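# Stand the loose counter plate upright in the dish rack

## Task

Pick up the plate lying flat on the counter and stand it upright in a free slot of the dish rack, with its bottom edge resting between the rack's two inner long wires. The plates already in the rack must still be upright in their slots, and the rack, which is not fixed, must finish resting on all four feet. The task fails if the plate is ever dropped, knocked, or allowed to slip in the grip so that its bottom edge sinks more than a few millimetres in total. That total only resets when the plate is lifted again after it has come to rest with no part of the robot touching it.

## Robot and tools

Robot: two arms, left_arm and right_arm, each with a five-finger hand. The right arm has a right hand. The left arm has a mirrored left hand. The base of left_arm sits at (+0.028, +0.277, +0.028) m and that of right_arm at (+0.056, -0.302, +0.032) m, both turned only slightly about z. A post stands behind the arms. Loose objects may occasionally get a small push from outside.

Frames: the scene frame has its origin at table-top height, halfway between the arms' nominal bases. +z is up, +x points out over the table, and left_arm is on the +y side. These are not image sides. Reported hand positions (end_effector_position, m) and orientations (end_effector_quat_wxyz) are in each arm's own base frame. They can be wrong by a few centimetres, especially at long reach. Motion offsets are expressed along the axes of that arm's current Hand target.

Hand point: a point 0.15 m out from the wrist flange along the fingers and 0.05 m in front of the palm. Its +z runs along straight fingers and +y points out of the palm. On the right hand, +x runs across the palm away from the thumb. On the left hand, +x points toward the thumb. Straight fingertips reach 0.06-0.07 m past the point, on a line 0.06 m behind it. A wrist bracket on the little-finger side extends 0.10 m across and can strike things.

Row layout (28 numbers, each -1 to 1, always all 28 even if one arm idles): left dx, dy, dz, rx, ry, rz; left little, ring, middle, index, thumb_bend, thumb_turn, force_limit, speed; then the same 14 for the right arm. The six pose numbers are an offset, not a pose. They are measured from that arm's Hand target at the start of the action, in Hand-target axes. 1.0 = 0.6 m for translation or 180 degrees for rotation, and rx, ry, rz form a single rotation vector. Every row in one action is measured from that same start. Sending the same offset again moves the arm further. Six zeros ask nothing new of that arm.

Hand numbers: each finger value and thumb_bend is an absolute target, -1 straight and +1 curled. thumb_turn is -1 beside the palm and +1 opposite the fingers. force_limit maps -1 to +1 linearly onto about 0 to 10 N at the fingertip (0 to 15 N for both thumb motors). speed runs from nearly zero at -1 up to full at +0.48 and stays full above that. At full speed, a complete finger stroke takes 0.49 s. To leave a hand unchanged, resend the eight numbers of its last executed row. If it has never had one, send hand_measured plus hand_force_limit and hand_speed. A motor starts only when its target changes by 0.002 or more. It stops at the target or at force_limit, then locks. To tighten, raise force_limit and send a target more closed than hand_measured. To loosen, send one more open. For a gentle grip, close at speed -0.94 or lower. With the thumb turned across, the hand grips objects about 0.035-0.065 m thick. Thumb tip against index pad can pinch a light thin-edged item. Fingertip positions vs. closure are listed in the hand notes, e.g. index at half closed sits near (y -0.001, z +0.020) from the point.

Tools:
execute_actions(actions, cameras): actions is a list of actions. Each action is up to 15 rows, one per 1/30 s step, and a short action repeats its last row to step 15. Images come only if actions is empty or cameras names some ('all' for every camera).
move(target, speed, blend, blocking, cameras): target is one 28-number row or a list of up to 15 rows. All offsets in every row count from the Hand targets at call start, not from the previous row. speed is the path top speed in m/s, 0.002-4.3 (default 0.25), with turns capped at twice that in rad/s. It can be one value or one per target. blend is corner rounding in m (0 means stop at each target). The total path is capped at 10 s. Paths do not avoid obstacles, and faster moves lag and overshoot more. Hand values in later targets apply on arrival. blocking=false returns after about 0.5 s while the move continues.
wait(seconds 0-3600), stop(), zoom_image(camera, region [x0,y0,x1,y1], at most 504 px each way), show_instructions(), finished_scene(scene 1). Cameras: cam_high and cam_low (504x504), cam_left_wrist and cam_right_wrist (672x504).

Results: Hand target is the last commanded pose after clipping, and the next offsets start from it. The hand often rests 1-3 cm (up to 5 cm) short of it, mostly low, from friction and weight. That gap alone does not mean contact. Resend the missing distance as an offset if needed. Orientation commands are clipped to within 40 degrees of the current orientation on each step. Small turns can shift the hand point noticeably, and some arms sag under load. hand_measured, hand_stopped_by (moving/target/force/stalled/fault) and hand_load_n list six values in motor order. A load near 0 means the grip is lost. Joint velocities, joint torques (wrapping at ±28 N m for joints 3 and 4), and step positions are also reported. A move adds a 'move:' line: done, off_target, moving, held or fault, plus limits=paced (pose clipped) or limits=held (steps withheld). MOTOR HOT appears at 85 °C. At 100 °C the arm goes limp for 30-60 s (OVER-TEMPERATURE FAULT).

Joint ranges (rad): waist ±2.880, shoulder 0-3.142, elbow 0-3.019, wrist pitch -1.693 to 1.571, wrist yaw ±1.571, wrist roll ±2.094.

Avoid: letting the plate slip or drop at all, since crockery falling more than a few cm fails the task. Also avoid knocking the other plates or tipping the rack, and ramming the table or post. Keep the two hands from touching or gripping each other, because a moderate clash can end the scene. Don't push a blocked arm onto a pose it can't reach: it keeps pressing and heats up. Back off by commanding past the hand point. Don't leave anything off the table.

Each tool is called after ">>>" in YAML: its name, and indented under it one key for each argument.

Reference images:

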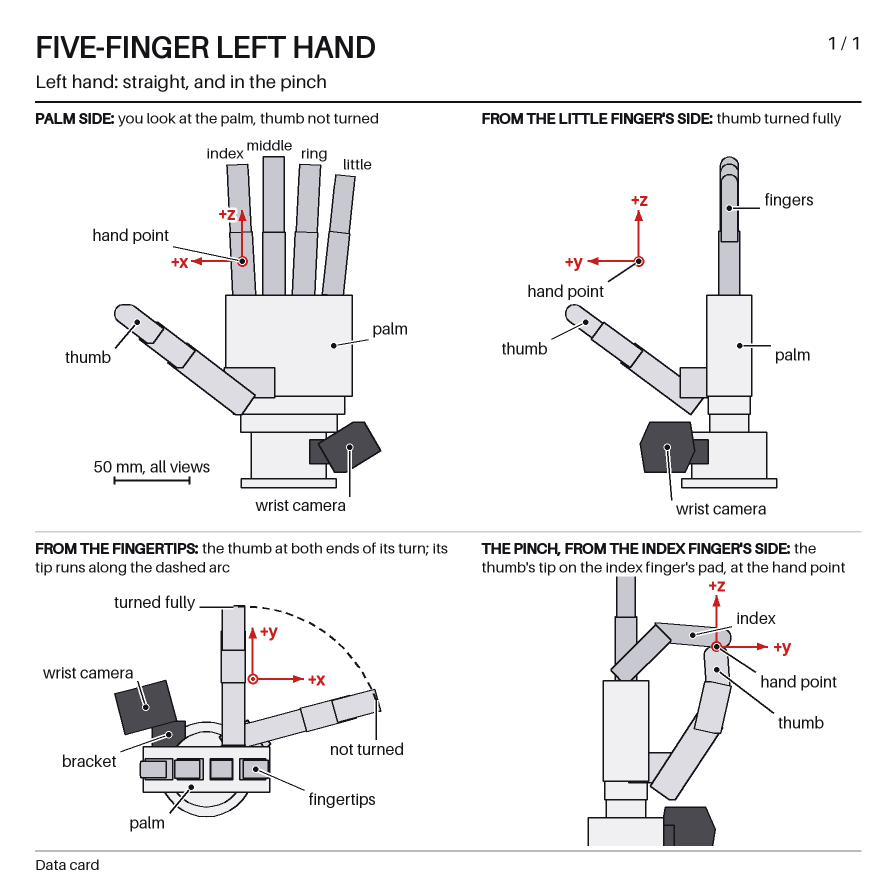

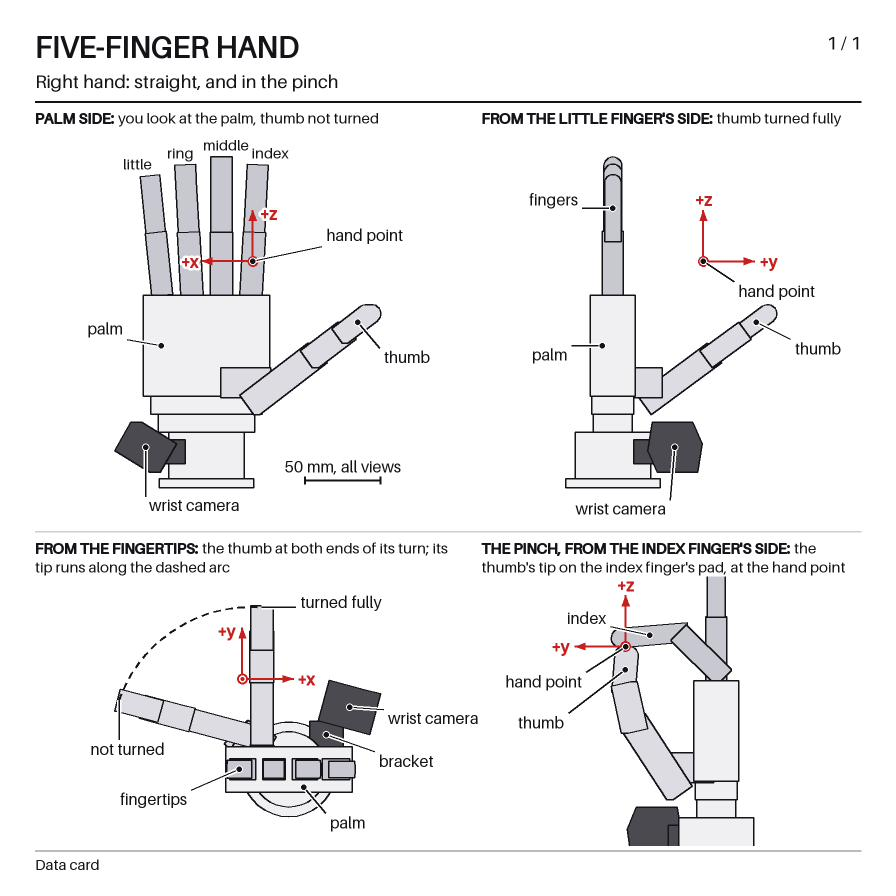

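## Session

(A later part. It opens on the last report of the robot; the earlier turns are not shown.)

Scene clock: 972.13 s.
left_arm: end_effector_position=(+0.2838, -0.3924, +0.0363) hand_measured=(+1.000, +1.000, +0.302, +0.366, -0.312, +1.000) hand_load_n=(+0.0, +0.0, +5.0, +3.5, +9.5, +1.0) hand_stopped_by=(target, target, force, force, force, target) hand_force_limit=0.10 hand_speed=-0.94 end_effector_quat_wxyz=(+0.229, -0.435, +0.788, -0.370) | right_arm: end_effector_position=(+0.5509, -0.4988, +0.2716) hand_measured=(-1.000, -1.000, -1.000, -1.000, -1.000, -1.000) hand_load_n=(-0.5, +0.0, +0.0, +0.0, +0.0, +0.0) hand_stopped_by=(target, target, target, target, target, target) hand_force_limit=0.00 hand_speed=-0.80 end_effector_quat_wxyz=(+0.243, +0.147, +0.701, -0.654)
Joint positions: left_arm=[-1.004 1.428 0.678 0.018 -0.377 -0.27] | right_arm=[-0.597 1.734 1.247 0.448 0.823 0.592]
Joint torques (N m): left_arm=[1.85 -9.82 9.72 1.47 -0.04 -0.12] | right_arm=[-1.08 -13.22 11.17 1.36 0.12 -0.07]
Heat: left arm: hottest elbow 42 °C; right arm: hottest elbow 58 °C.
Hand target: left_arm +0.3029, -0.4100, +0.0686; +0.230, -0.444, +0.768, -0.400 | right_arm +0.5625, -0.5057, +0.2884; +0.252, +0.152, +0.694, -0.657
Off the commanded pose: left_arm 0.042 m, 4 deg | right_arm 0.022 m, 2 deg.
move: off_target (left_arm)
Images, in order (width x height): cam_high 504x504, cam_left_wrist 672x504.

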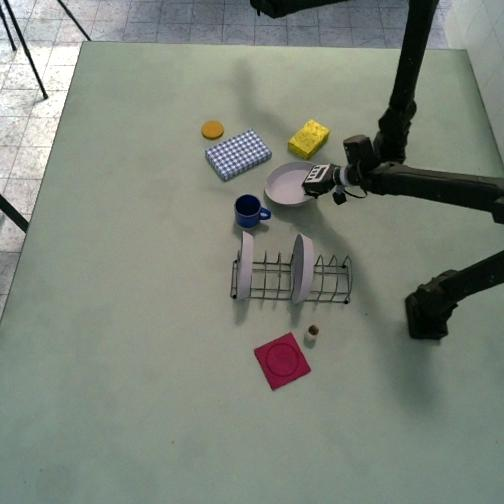

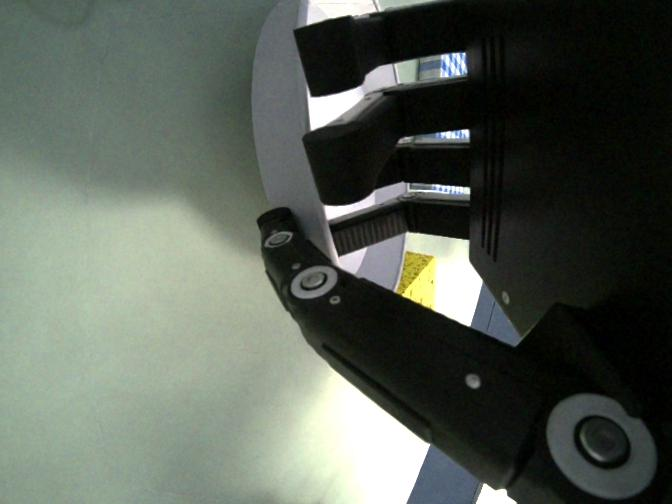

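>>> move:
  target:
    - [0.0035,-0.0882,-0.0017,-0.1111,0,0,1,1,0.7,0.75,0.1,1,0.1,-0.94,0,0,0,0,0,0,-1,-1,-1,-1,-1,-1,0,-0.8]
  speed: 0.05
  cameras: ["all"]

>>> zoom_image:
  camera: "cam_high"
  region: [250, 140, 390, 280]

Scene clock: 986.57 s.
left_arm: end_effector_position=(+0.3079, -0.4123, +0.0916) hand_measured=(+1.000, +1.000, +0.302, +0.366, -0.312, +1.000) hand_load_n=(+0.0, +0.0, +5.0, +4.5, +9.0, +0.5) hand_stopped_by=(target, target, force, force, force, target) hand_force_limit=0.10 hand_speed=-0.94 end_effector_quat_wxyz=(+0.148, -0.467, +0.838, -0.240) | right_arm: end_effector_position=(+0.5509, -0.4988, +0.2716) hand_measured=(-1.000, -1.000, -1.000, -1.000, -1.000, -1.000) hand_load_n=(+0.0, +0.0, +0.0, +0.0, +0.0, -0.5) hand_stopped_by=(target, target, target, target, target, target) hand_force_limit=0.00 hand_speed=-0.80 end_effector_quat_wxyz=(+0.243, +0.147, +0.701, -0.654)
Joint positions: left_arm=[-0.919 1.519 1.086 -0.604 -0.216 -0.306] | right_arm=[-0.597 1.734 1.247 0.448 0.823 0.592]
Joint torques (N m): left_arm=[1.79 -9.76 11.28 1.02 0 -0.14] | right_arm=[-1.08 -13.16 11.17 1.37 0.12 -0.07]
Heat: left arm: hottest elbow 43 °C; right arm: hottest elbow 58 °C.
Hand target: left_arm +0.3276, -0.4266, +0.1127; +0.150, -0.477, +0.826, -0.260 | right_arm +0.5625, -0.5057, +0.2884; +0.252, +0.152, +0.694, -0.657
Off the commanded pose: left_arm 0.032 m, 3 deg | right_arm 0.022 m, 2 deg.
move: off_target (left_arm)

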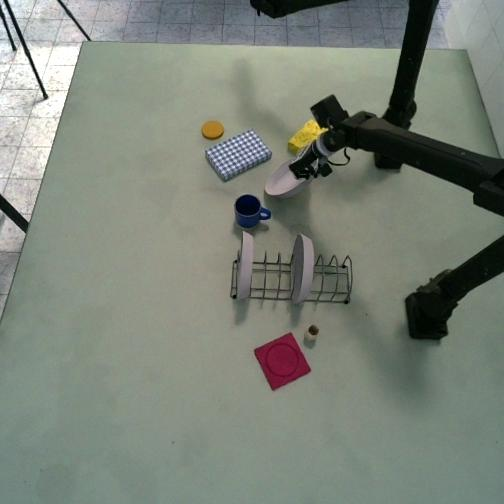

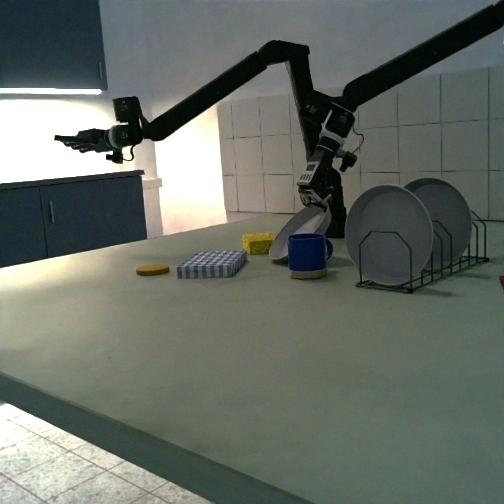

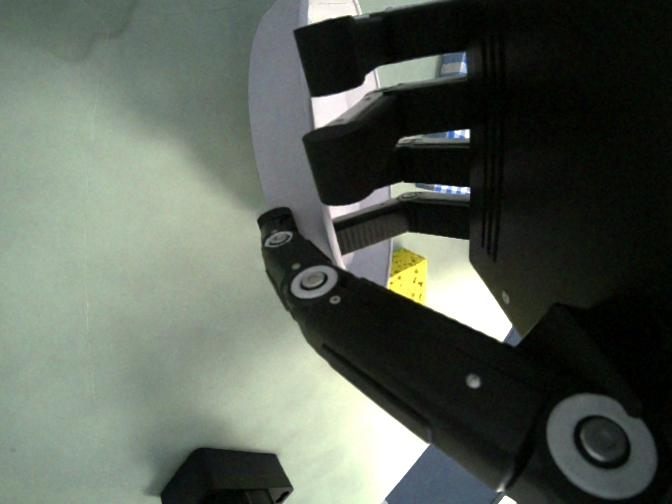

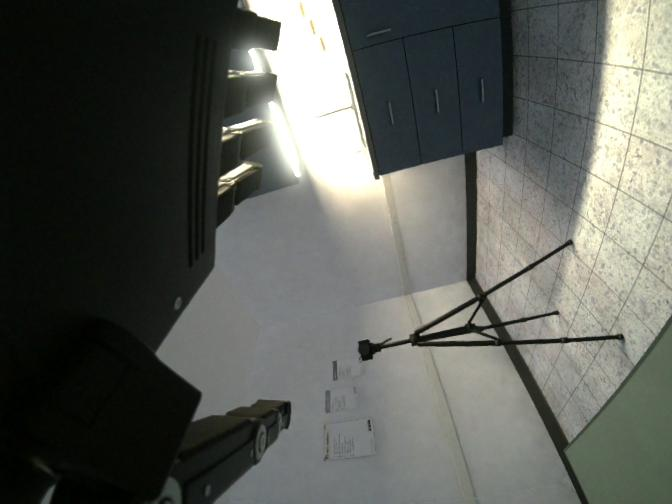

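Scaled by 3.600 from the camera's image (finer frame: 720x720).

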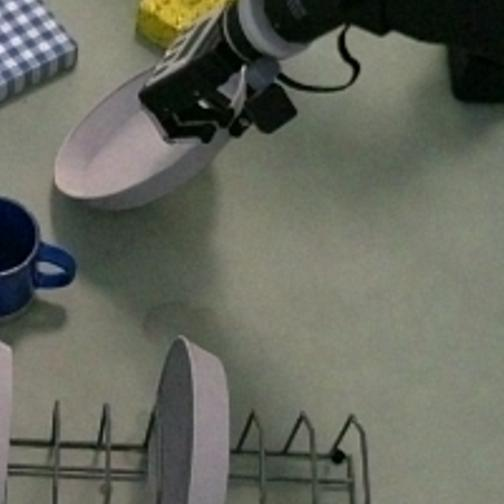

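>>> move:
  target:
    - [-0.004,-0.0795,0.0163,-0.1111,0,0,1,1,0.7,0.75,0.1,1,0.1,-0.94,0,0,0,0,0,0,-1,-1,-1,-1,-1,-1,0,-0.8]
  speed: 0.05
  cameras: ["all"]

>>> zoom_image:
  camera: "cam_low"
  region: [230, 120, 390, 280]

Scene clock: 1004.50 s.
left_arm: end_effector_position=(+0.3485, -0.4391, +0.1162) hand_measured=(+1.000, +1.000, +0.302, +0.366, -0.312, +1.000) hand_load_n=(+0.0, +0.0, +5.0, +4.0, +9.0, +0.5) hand_stopped_by=(target, target, force, force, force, target) hand_force_limit=0.10 hand_speed=-0.94 end_effector_quat_wxyz=(+0.061, -0.494, +0.862, -0.096) | right_arm: end_effector_position=(+0.5509, -0.4988, +0.2716) hand_measured=(-1.000, -1.000, -1.000, -1.000, -1.000, -1.000) hand_load_n=(+0.0, +0.0, -0.5, +0.0, +0.0, -0.5) hand_stopped_by=(target, target, target, target, target, target) hand_force_limit=0.00 hand_speed=-0.80 end_effector_quat_wxyz=(+0.243, +0.147, +0.701, -0.654)
Joint positions: left_arm=[-0.842 1.812 1.573 -1.119 -0.079 -0.303] | right_arm=[-0.597 1.734 1.247 0.448 0.823 0.592]
Joint torques (N m): left_arm=[1.79 -13.74 10.91 0.49 0.08 0.07] | right_arm=[-1.08 -13.16 11.17 1.37 0.12 -0.07]
Heat: left arm: hottest elbow 47 °C; right arm: hottest elbow 58 °C.
Hand target: left_arm +0.3674, -0.4470, +0.1320; +0.065, -0.496, +0.859, -0.113 | right_arm +0.5625, -0.5057, +0.2884; +0.252, +0.152, +0.694, -0.657
Off the commanded pose: left_arm 0.026 m, 2 deg | right_arm 0.022 m, 2 deg.
move: off_target (left_arm)

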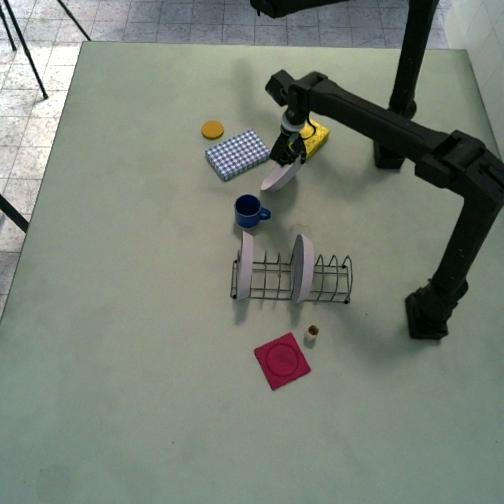

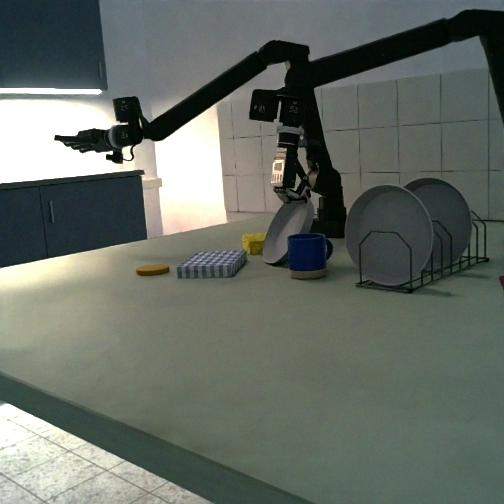

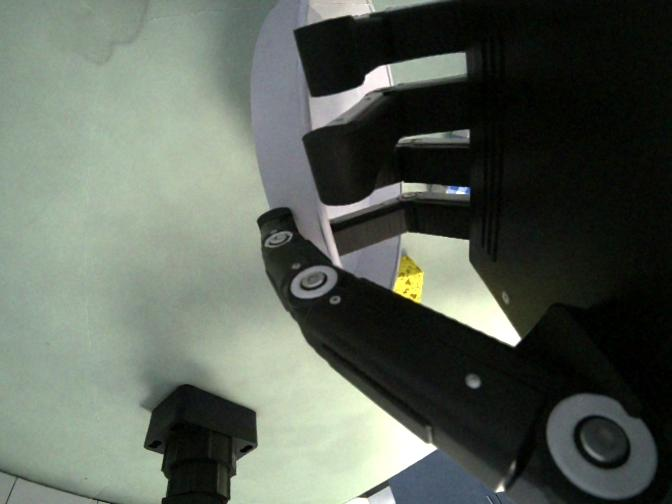

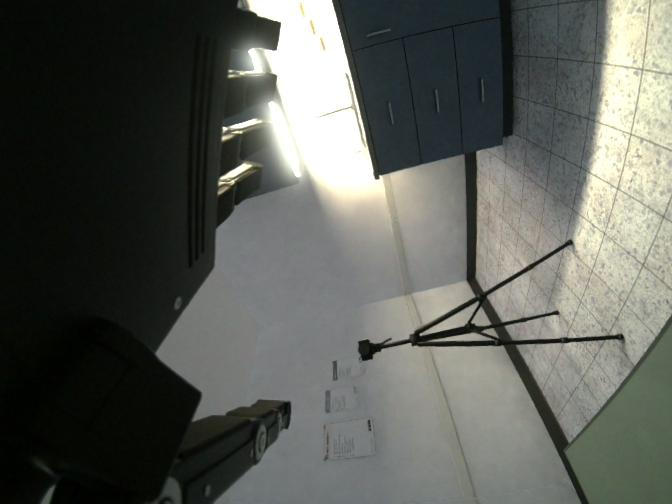

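Scaled by 3.150 from the camera's image (finer frame: 720x720).

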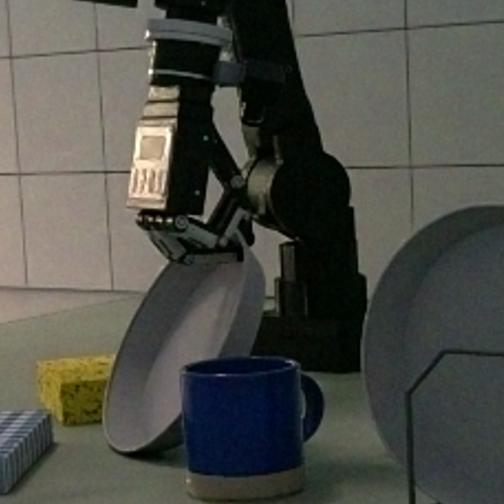

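>>> move:
  target:
    - [0,-0.0259,-0.0966,-0.0889,0,0,1,1,0.7,0.75,0.1,1,0.1,-0.94,0,0,0,0,0,0,-1,-1,-1,-1,-1,-1,0,-0.8]
  speed: 0.05
  cameras: ["all"]

>>> zoom_image:
  camera: "cam_low"
  region: [210, 60, 390, 280]

Scene clock: 1080.30 s.
left_arm: end_effector_position=(+0.3519, -0.4428, +0.1750) hand_measured=(+1.000, +1.000, +0.302, +0.366, -0.312, +1.000) hand_load_n=(+0.0, +0.0, +5.5, +5.0, +8.5, +0.5) hand_stopped_by=(target, target, force, force, force, target) hand_force_limit=0.10 hand_speed=-0.94 end_effector_quat_wxyz=(-0.008, -0.498, +0.867, +0.028) | right_arm: end_effector_position=(+0.5509, -0.4988, +0.2716) hand_measured=(-1.000, -1.000, -1.000, -1.000, -1.000, -1.000) hand_load_n=(+0.0, +0.0, +0.0, +0.0, +0.0, -0.5) hand_stopped_by=(target, target, target, target, target, target) hand_force_limit=0.00 hand_speed=-0.80 end_effector_quat_wxyz=(+0.243, +0.147, +0.701, -0.654)
Joint positions: left_arm=[-0.815 2.017 2.008 -1.621 0.002 -0.287] | right_arm=[-0.597 1.734 1.247 0.448 0.823 0.592]
Joint torques (N m): left_arm=[1.79 -16.73 10.97 -0.29 0.18 0.05] | right_arm=[-1.08 -13.22 11.17 1.37 0.12 -0.07]
Heat: left arm: hottest elbow 55 °C; right arm: hottest elbow 59 °C.
Hand target: left_arm +0.3674, -0.4469, +0.1921; -0.005, -0.500, +0.866, +0.008 | right_arm +0.5625, -0.5057, +0.2884; +0.252, +0.152, +0.694, -0.657
Off the commanded pose: left_arm 0.023 m, 2 deg | right_arm 0.022 m, 2 deg.
move: off_target (left_arm)

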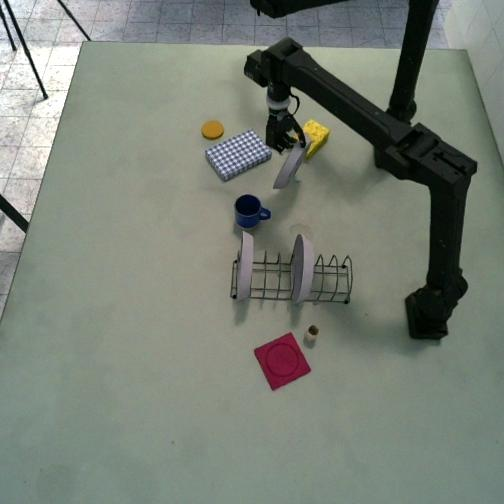

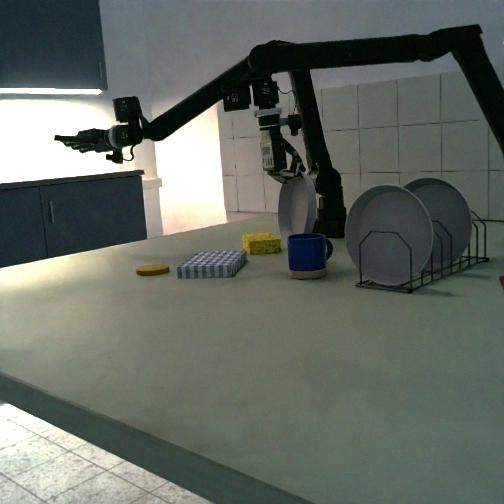

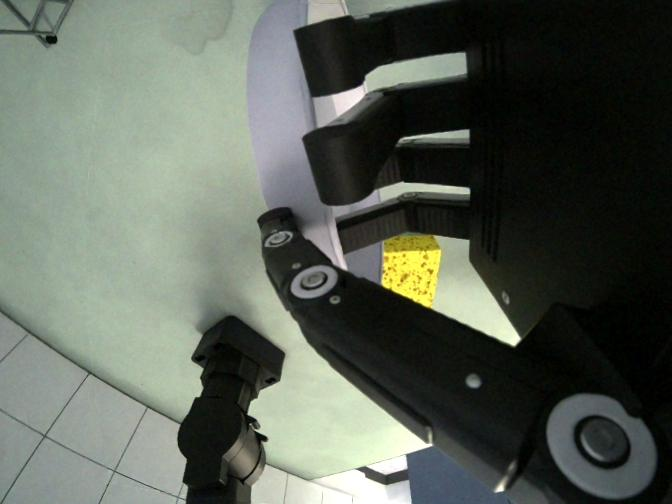

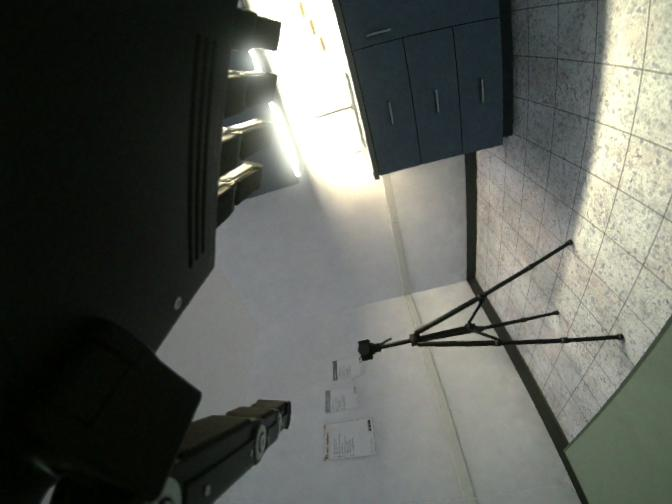

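Scaled by 2.291 from the camera's image (finer frame: 720x720).

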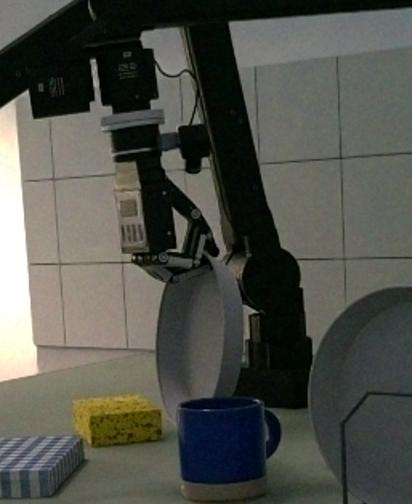

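>>> move:
  target:
    - [-0.0445,0.0298,-0.0212,0,0.0033,-0.1722,1,1,0.7,0.75,0.1,1,0.1,-0.94,0,0,0,0,0,0,-1,-1,-1,-1,-1,-1,0,-0.8]
  speed: 0.08
  cameras: ["all"]

>>> zoom_image:
  camera: "cam_high"
  region: [210, 120, 370, 320]

Scene clock: 1165.13 s.
left_arm: end_effector_position=(+0.3584, -0.4184, +0.1817) hand_measured=(+1.000, +1.000, +0.302, +0.366, -0.312, +1.000) hand_load_n=(+0.0, +0.0, +5.5, +5.0, +8.5, +0.5) hand_stopped_by=(target, target, force, force, force, target) hand_force_limit=0.10 hand_speed=-0.94 end_effector_quat_wxyz=(+0.007, +0.704, -0.709, -0.033) | right_arm: end_effector_position=(+0.5509, -0.4988, +0.2716) hand_measured=(-1.000, -1.000, -1.000, -1.000, -1.000, -1.000) hand_load_n=(-0.5, +0.0, +0.0, +0.0, +0.0, +0.0) hand_stopped_by=(target, target, target, target, target, target) hand_force_limit=0.00 hand_speed=-0.80 end_effector_quat_wxyz=(+0.243, +0.147, +0.701, -0.654)
Joint positions: left_arm=[-0.743 1.896 1.842 -1.583 0.011 -0.735] | right_arm=[-0.597 1.734 1.247 0.448 0.823 0.592]
Joint torques (N m): left_arm=[1.79 -18.84 7.39 0.55 0.2 -0.12] | right_arm=[-1.08 -13.22 11.17 1.37 0.12 -0.07]
Heat: left arm: hottest elbow 51 °C; right arm: hottest elbow 60 °C.
Hand target: left_arm +0.3655, -0.4150, +0.2051; +0.007, +0.713, -0.701, -0.006 | right_arm +0.5625, -0.5057, +0.2884; +0.252, +0.152, +0.694, -0.657
Off the commanded pose: left_arm 0.025 m, 3 deg | right_arm 0.022 m, 2 deg.
move: off_target (left_arm)

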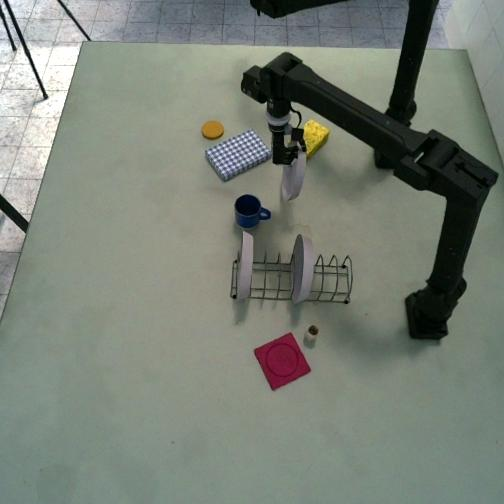

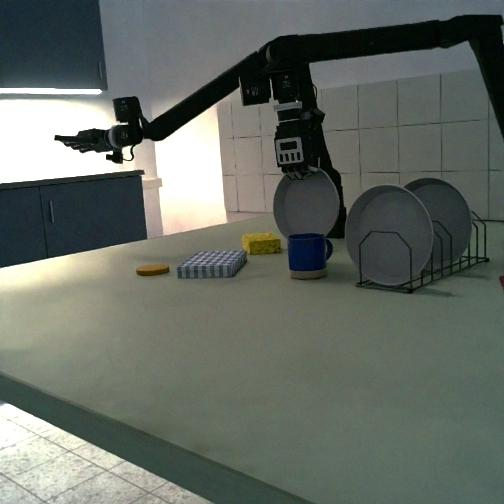

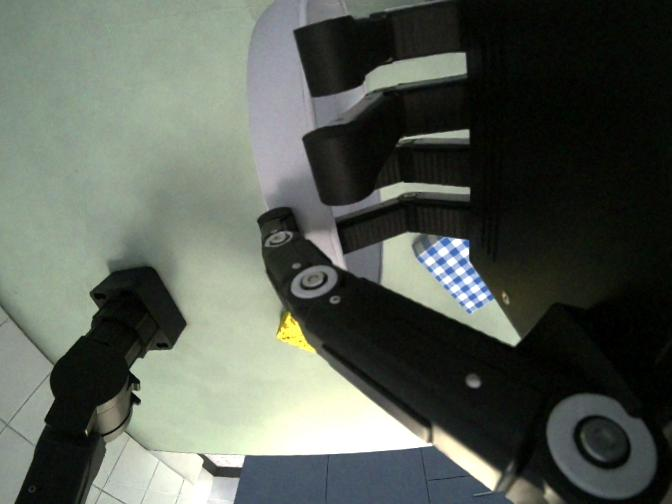

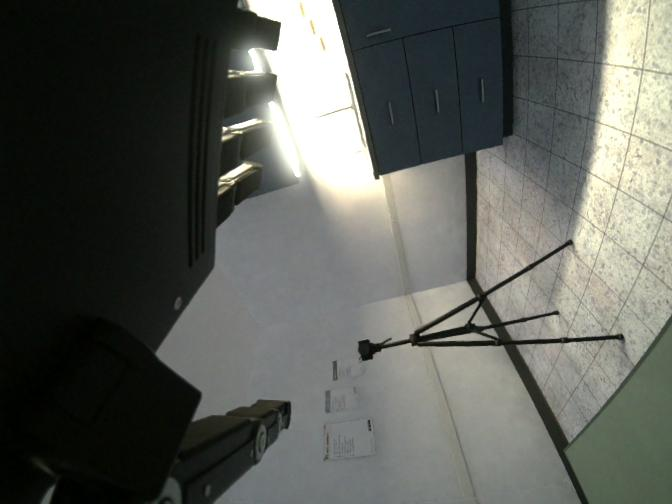

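Scaled by 2.520 from the camera's image (finer frame: 720x720).

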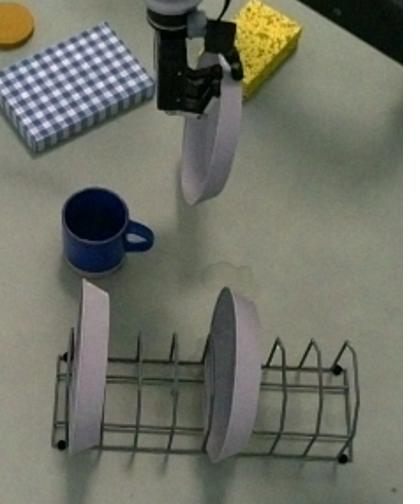

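>>> move:
  target:
    - [-0.1978,-0.0107,-0.0055,0,0,0,1,1,0.7,0.75,0.1,1,0.1,-0.94,0,0,0,0,0,0,-1,-1,-1,-1,-1,-1,0,-0.8]
  speed: 0.08
  cameras: ["all"]

>>> zoom_image:
  camera: "cam_high"
  region: [210, 160, 370, 320]

>>> zoom_image:
  camera: "cam_low"
  region: [254, 60, 504, 310]

>>> zoom_image:
  camera: "cam_left_wrist"
  region: [0, 0, 400, 300]

Scene clock: 1204.03 s.
left_arm: end_effector_position=(+0.3659, -0.3005, +0.1910) hand_measured=(+1.000, +1.000, +0.302, +0.366, -0.312, +1.000) hand_load_n=(+0.0, +0.0, +5.5, +5.0, +8.5, +0.5) hand_stopped_by=(target, target, force, force, force, target) hand_force_limit=0.10 hand_speed=-0.94 end_effector_quat_wxyz=(+0.011, +0.713, -0.701, -0.029) | right_arm: end_effector_position=(+0.5509, -0.4988, +0.2716) hand_measured=(-1.000, -1.000, -1.000, -1.000, -1.000, -1.000) hand_load_n=(+0.0, +0.0, +0.0, +0.0, +0.0, +0.0) hand_stopped_by=(target, target, target, target, target, target) hand_force_limit=0.00 hand_speed=-0.80 end_effector_quat_wxyz=(+0.243, +0.147, +0.701, -0.654)
Joint positions: left_arm=[-0.559 1.705 1.599 -1.526 0.009 -0.575] | right_arm=[-0.597 1.734 1.247 0.448 0.823 0.592]
Joint torques (N m): left_arm=[1.55 -15.74 7.3 0.51 0.11 0.05] | right_arm=[-1.03 -13.22 11.18 1.37 0.12 -0.07]
Heat: left arm: hottest elbow 50 °C; right arm: hottest elbow 60 °C.
Hand target: left_arm +0.3699, -0.2961, +0.2080; +0.007, +0.713, -0.701, -0.006 | right_arm +0.5625, -0.5057, +0.2884; +0.252, +0.152, +0.694, -0.657
Off the commanded pose: left_arm 0.018 m, 3 deg | right_arm 0.022 m, 2 deg.
move: off_target (left_arm)

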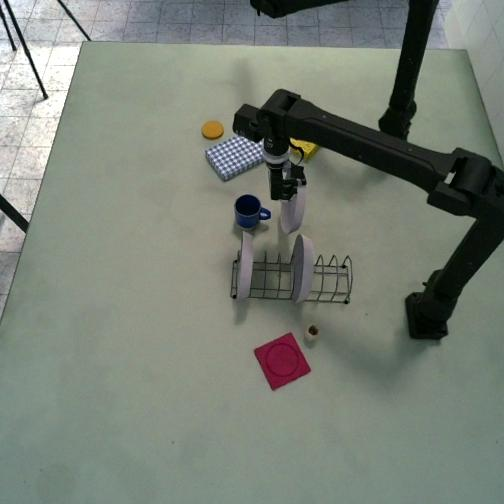

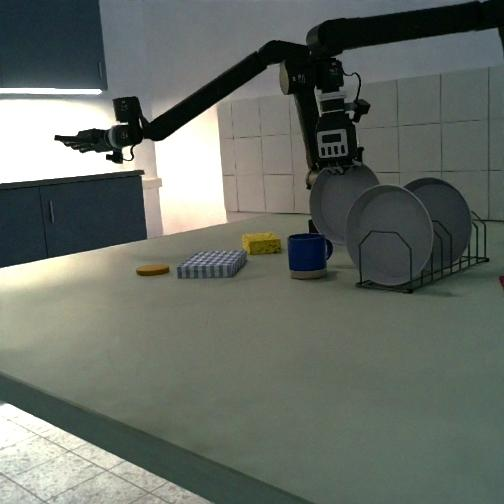

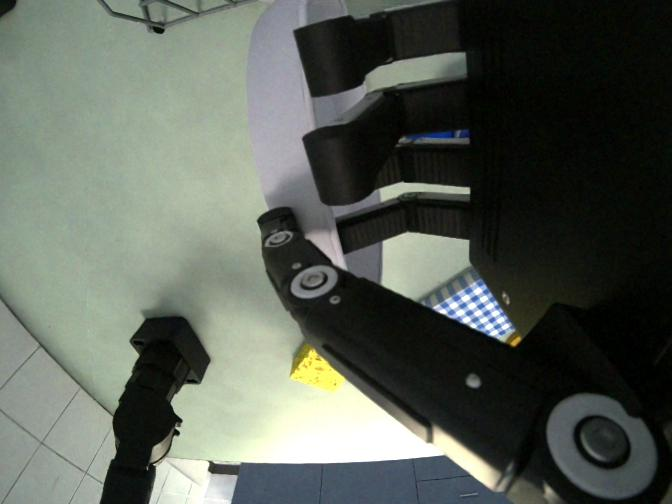

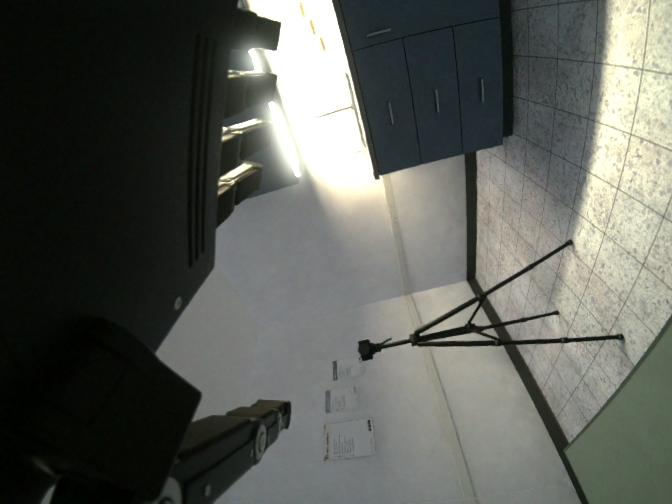

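Scaled by 3.150 from the camera's image (finer frame: 720x720).

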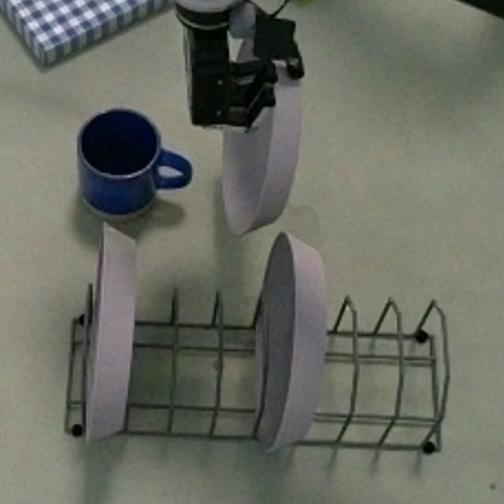

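Scaled by 2.016 from the camera's image (finer frame: 720x720).

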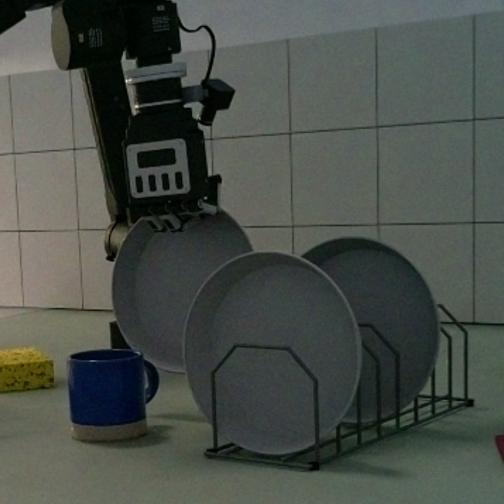

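Scaled by 1.260 from the camera's image (finer frame: 960x720).

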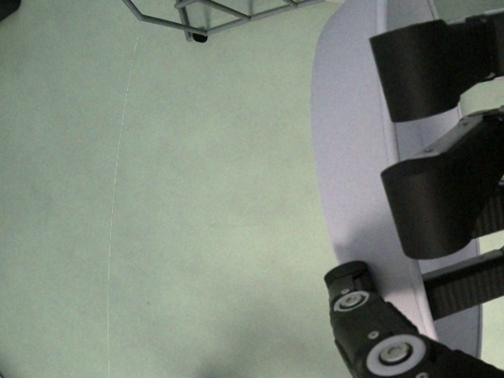

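>>> move:
  target:
    - [-0.0617,-0.001,-0.0018,0,0,0,1,1,0.7,0.75,0.1,1,0.1,-0.94,0,0,0,0,0,0,-1,-1,-1,-1,-1,-1,0,-0.8]
    - [-0.0603,-0.0777,-0.0031,-0.0333,0,0,1,1,0.7,0.75,0.1,1,0.1,-0.94,0,0,0,0,0,0,-1,-1,-1,-1,-1,-1,0,-0.8]
  speed: 0.05
  cameras: ["all"]

>>> zoom_image:
  camera: "cam_high"
  region: [210, 160, 370, 320]

>>> zoom_image:
  camera: "cam_low"
  region: [254, 60, 504, 310]

>>> zoom_image:
  camera: "cam_left_wrist"
  region: [0, 0, 400, 300]

Scene clock: 1274.63 s.
left_arm: end_effector_position=(+0.4000, -0.2592, +0.1926) hand_measured=(+1.000, +1.000, +0.302, +0.366, -0.312, +1.000) hand_load_n=(+0.0, +0.0, +4.5, +4.0, +9.5, +1.5) hand_stopped_by=(target, target, force, force, force, target) hand_force_limit=0.10 hand_speed=-0.94 end_effector_quat_wxyz=(+0.048, +0.710, -0.700, -0.062) | right_arm: end_effector_position=(+0.5509, -0.4988, +0.2716) hand_measured=(-1.000, -1.000, -1.000, -1.000, -1.000, -1.000) hand_load_n=(-0.5, +0.0, +0.0, -0.5, +0.0, +0.0) hand_stopped_by=(target, target, target, target, target, target) hand_force_limit=0.00 hand_speed=-0.80 end_effector_quat_wxyz=(+0.243, +0.147, +0.701, -0.654)
Joint positions: left_arm=[-0.44 1.794 1.7 -1.626 0.049 -0.451] | right_arm=[-0.597 1.734 1.247 0.448 0.823 0.592]
Joint torques (N m): left_arm=[1.79 -13.63 10.82 -0.24 0.24 0.05] | right_arm=[-1.08 -13.16 11.17 1.37 0.12 -0.08]
Heat: left arm: hottest elbow 45 °C; right arm: hottest elbow 61 °C.
Hand target: left_arm +0.4159, -0.2593, +0.2090; +0.044, +0.712, -0.700, -0.043 | right_arm +0.5625, -0.5057, +0.2884; +0.252, +0.152, +0.694, -0.657
Off the commanded pose: left_arm 0.023 m, 2 deg | right_arm 0.022 m, 2 deg.
move: off_target (left_arm)

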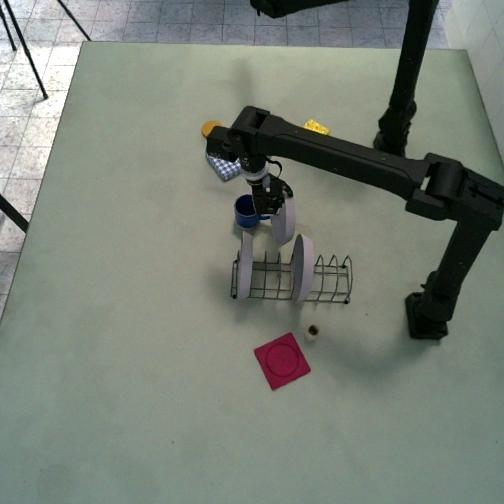

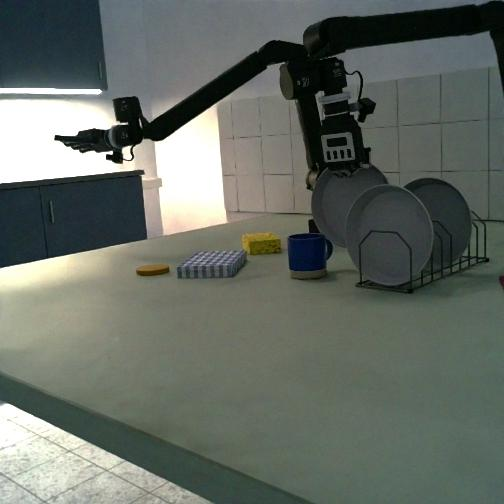

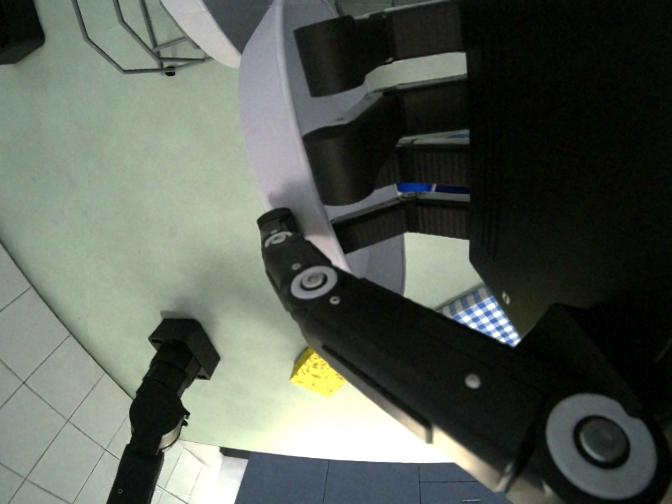

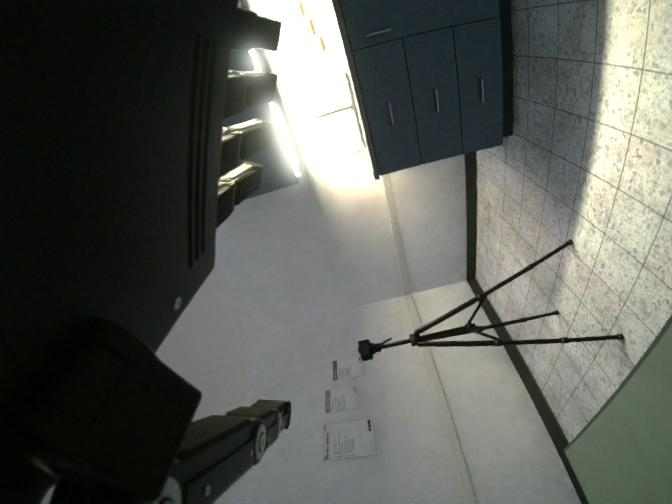

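Scaled by 3.150 from the camera's image (finer frame: 720x720).

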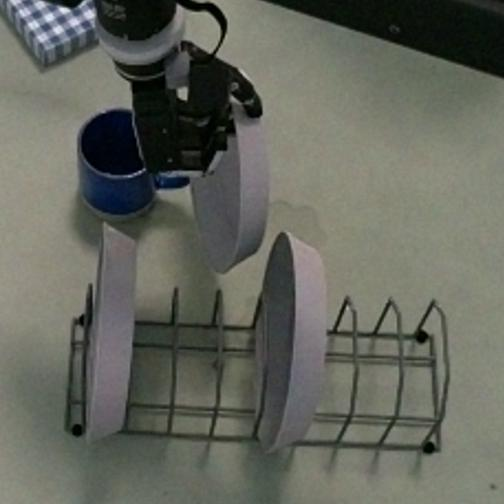

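Scaled by 2.016 from the camera's image (finer frame: 720x720).

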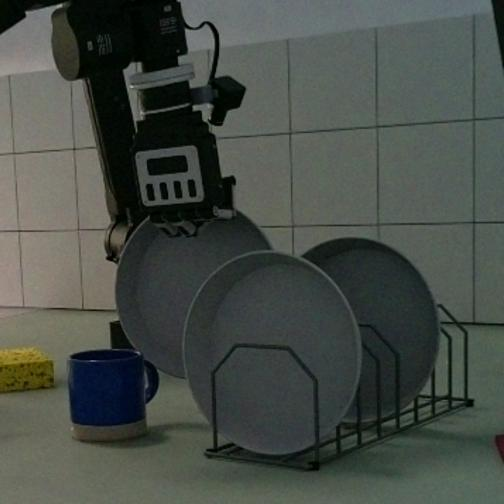

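Scaled by 1.260 from the camera's image (finer frame: 960x720).

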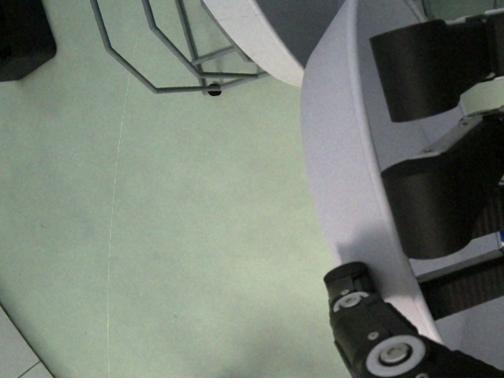

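>>> move:
  target:
    - [0,0.0122,-0.0993,0.0222,0,0,1,1,0.7,0.75,0.1,1,0.1,-0.94,0,0,0,0,0,0,-1,-1,-1,-1,-1,-1,0,-0.8]
  speed: 0.05
  cameras: ["cam_high", "cam_low"]

Scene clock: 1324.33 s.
left_arm: end_effector_position=(+0.4063, -0.2582, +0.2365) hand_measured=(+1.000, +1.000, +0.302, +0.366, -0.312, +1.000) hand_load_n=(+0.0, +0.0, +4.5, +4.5, +9.0, +1.0) hand_stopped_by=(target, target, force, force, force, target) hand_force_limit=0.10 hand_speed=-0.94 end_effector_quat_wxyz=(+0.028, +0.711, -0.702, -0.034) | right_arm: end_effector_position=(+0.5509, -0.4988, +0.2716) hand_measured=(-1.000, -1.000, -1.000, -1.000, -1.000, -1.000) hand_load_n=(+0.0, +0.0, +0.0, +0.0, +0.0, +0.0) hand_stopped_by=(target, target, target, target, target, target) hand_force_limit=0.00 hand_speed=-0.80 end_effector_quat_wxyz=(+0.243, +0.147, +0.701, -0.654)
Joint positions: left_arm=[-0.44 1.756 1.778 -1.675 0.031 -0.451] | right_arm=[-0.597 1.734 1.247 0.448 0.823 0.592]
Joint torques (N m): left_arm=[1.08 -16.15 10.81 -0.14 0.05 -0.06] | right_arm=[-1.03 -13.16 11.17 1.37 0.12 -0.07]
Heat: left arm: hottest elbow 50 °C; right arm: hottest elbow 61 °C.
Hand target: left_arm +0.4160, -0.2591, +0.2690; +0.020, +0.713, -0.701, -0.018 | right_arm +0.5625, -0.5057, +0.2884; +0.252, +0.152, +0.694, -0.657
Off the commanded pose: left_arm 0.034 m, 2 deg | right_arm 0.022 m, 2 deg.
joint sent to its limit (left arm) — joint 4 (wrist pitch), lower limit. The joint targets still meet the commanded pose.
move: off_target (left_arm)

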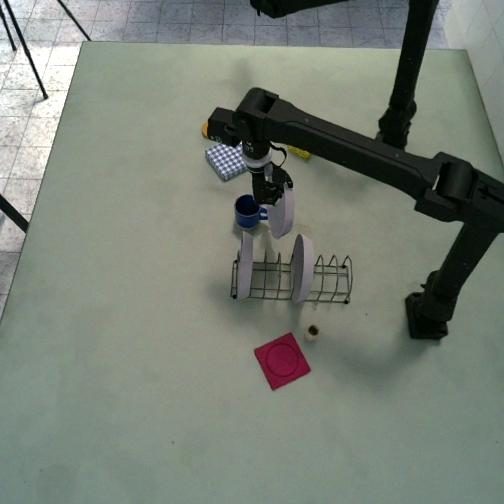

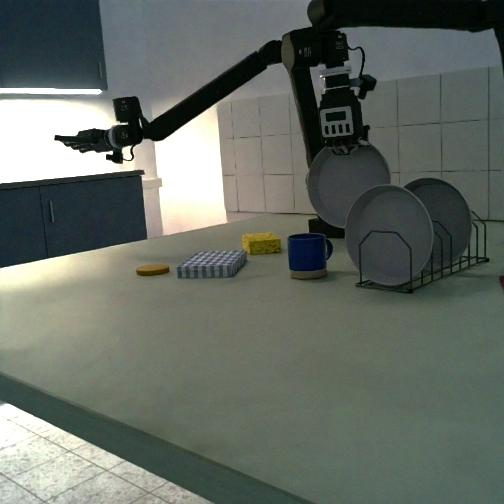

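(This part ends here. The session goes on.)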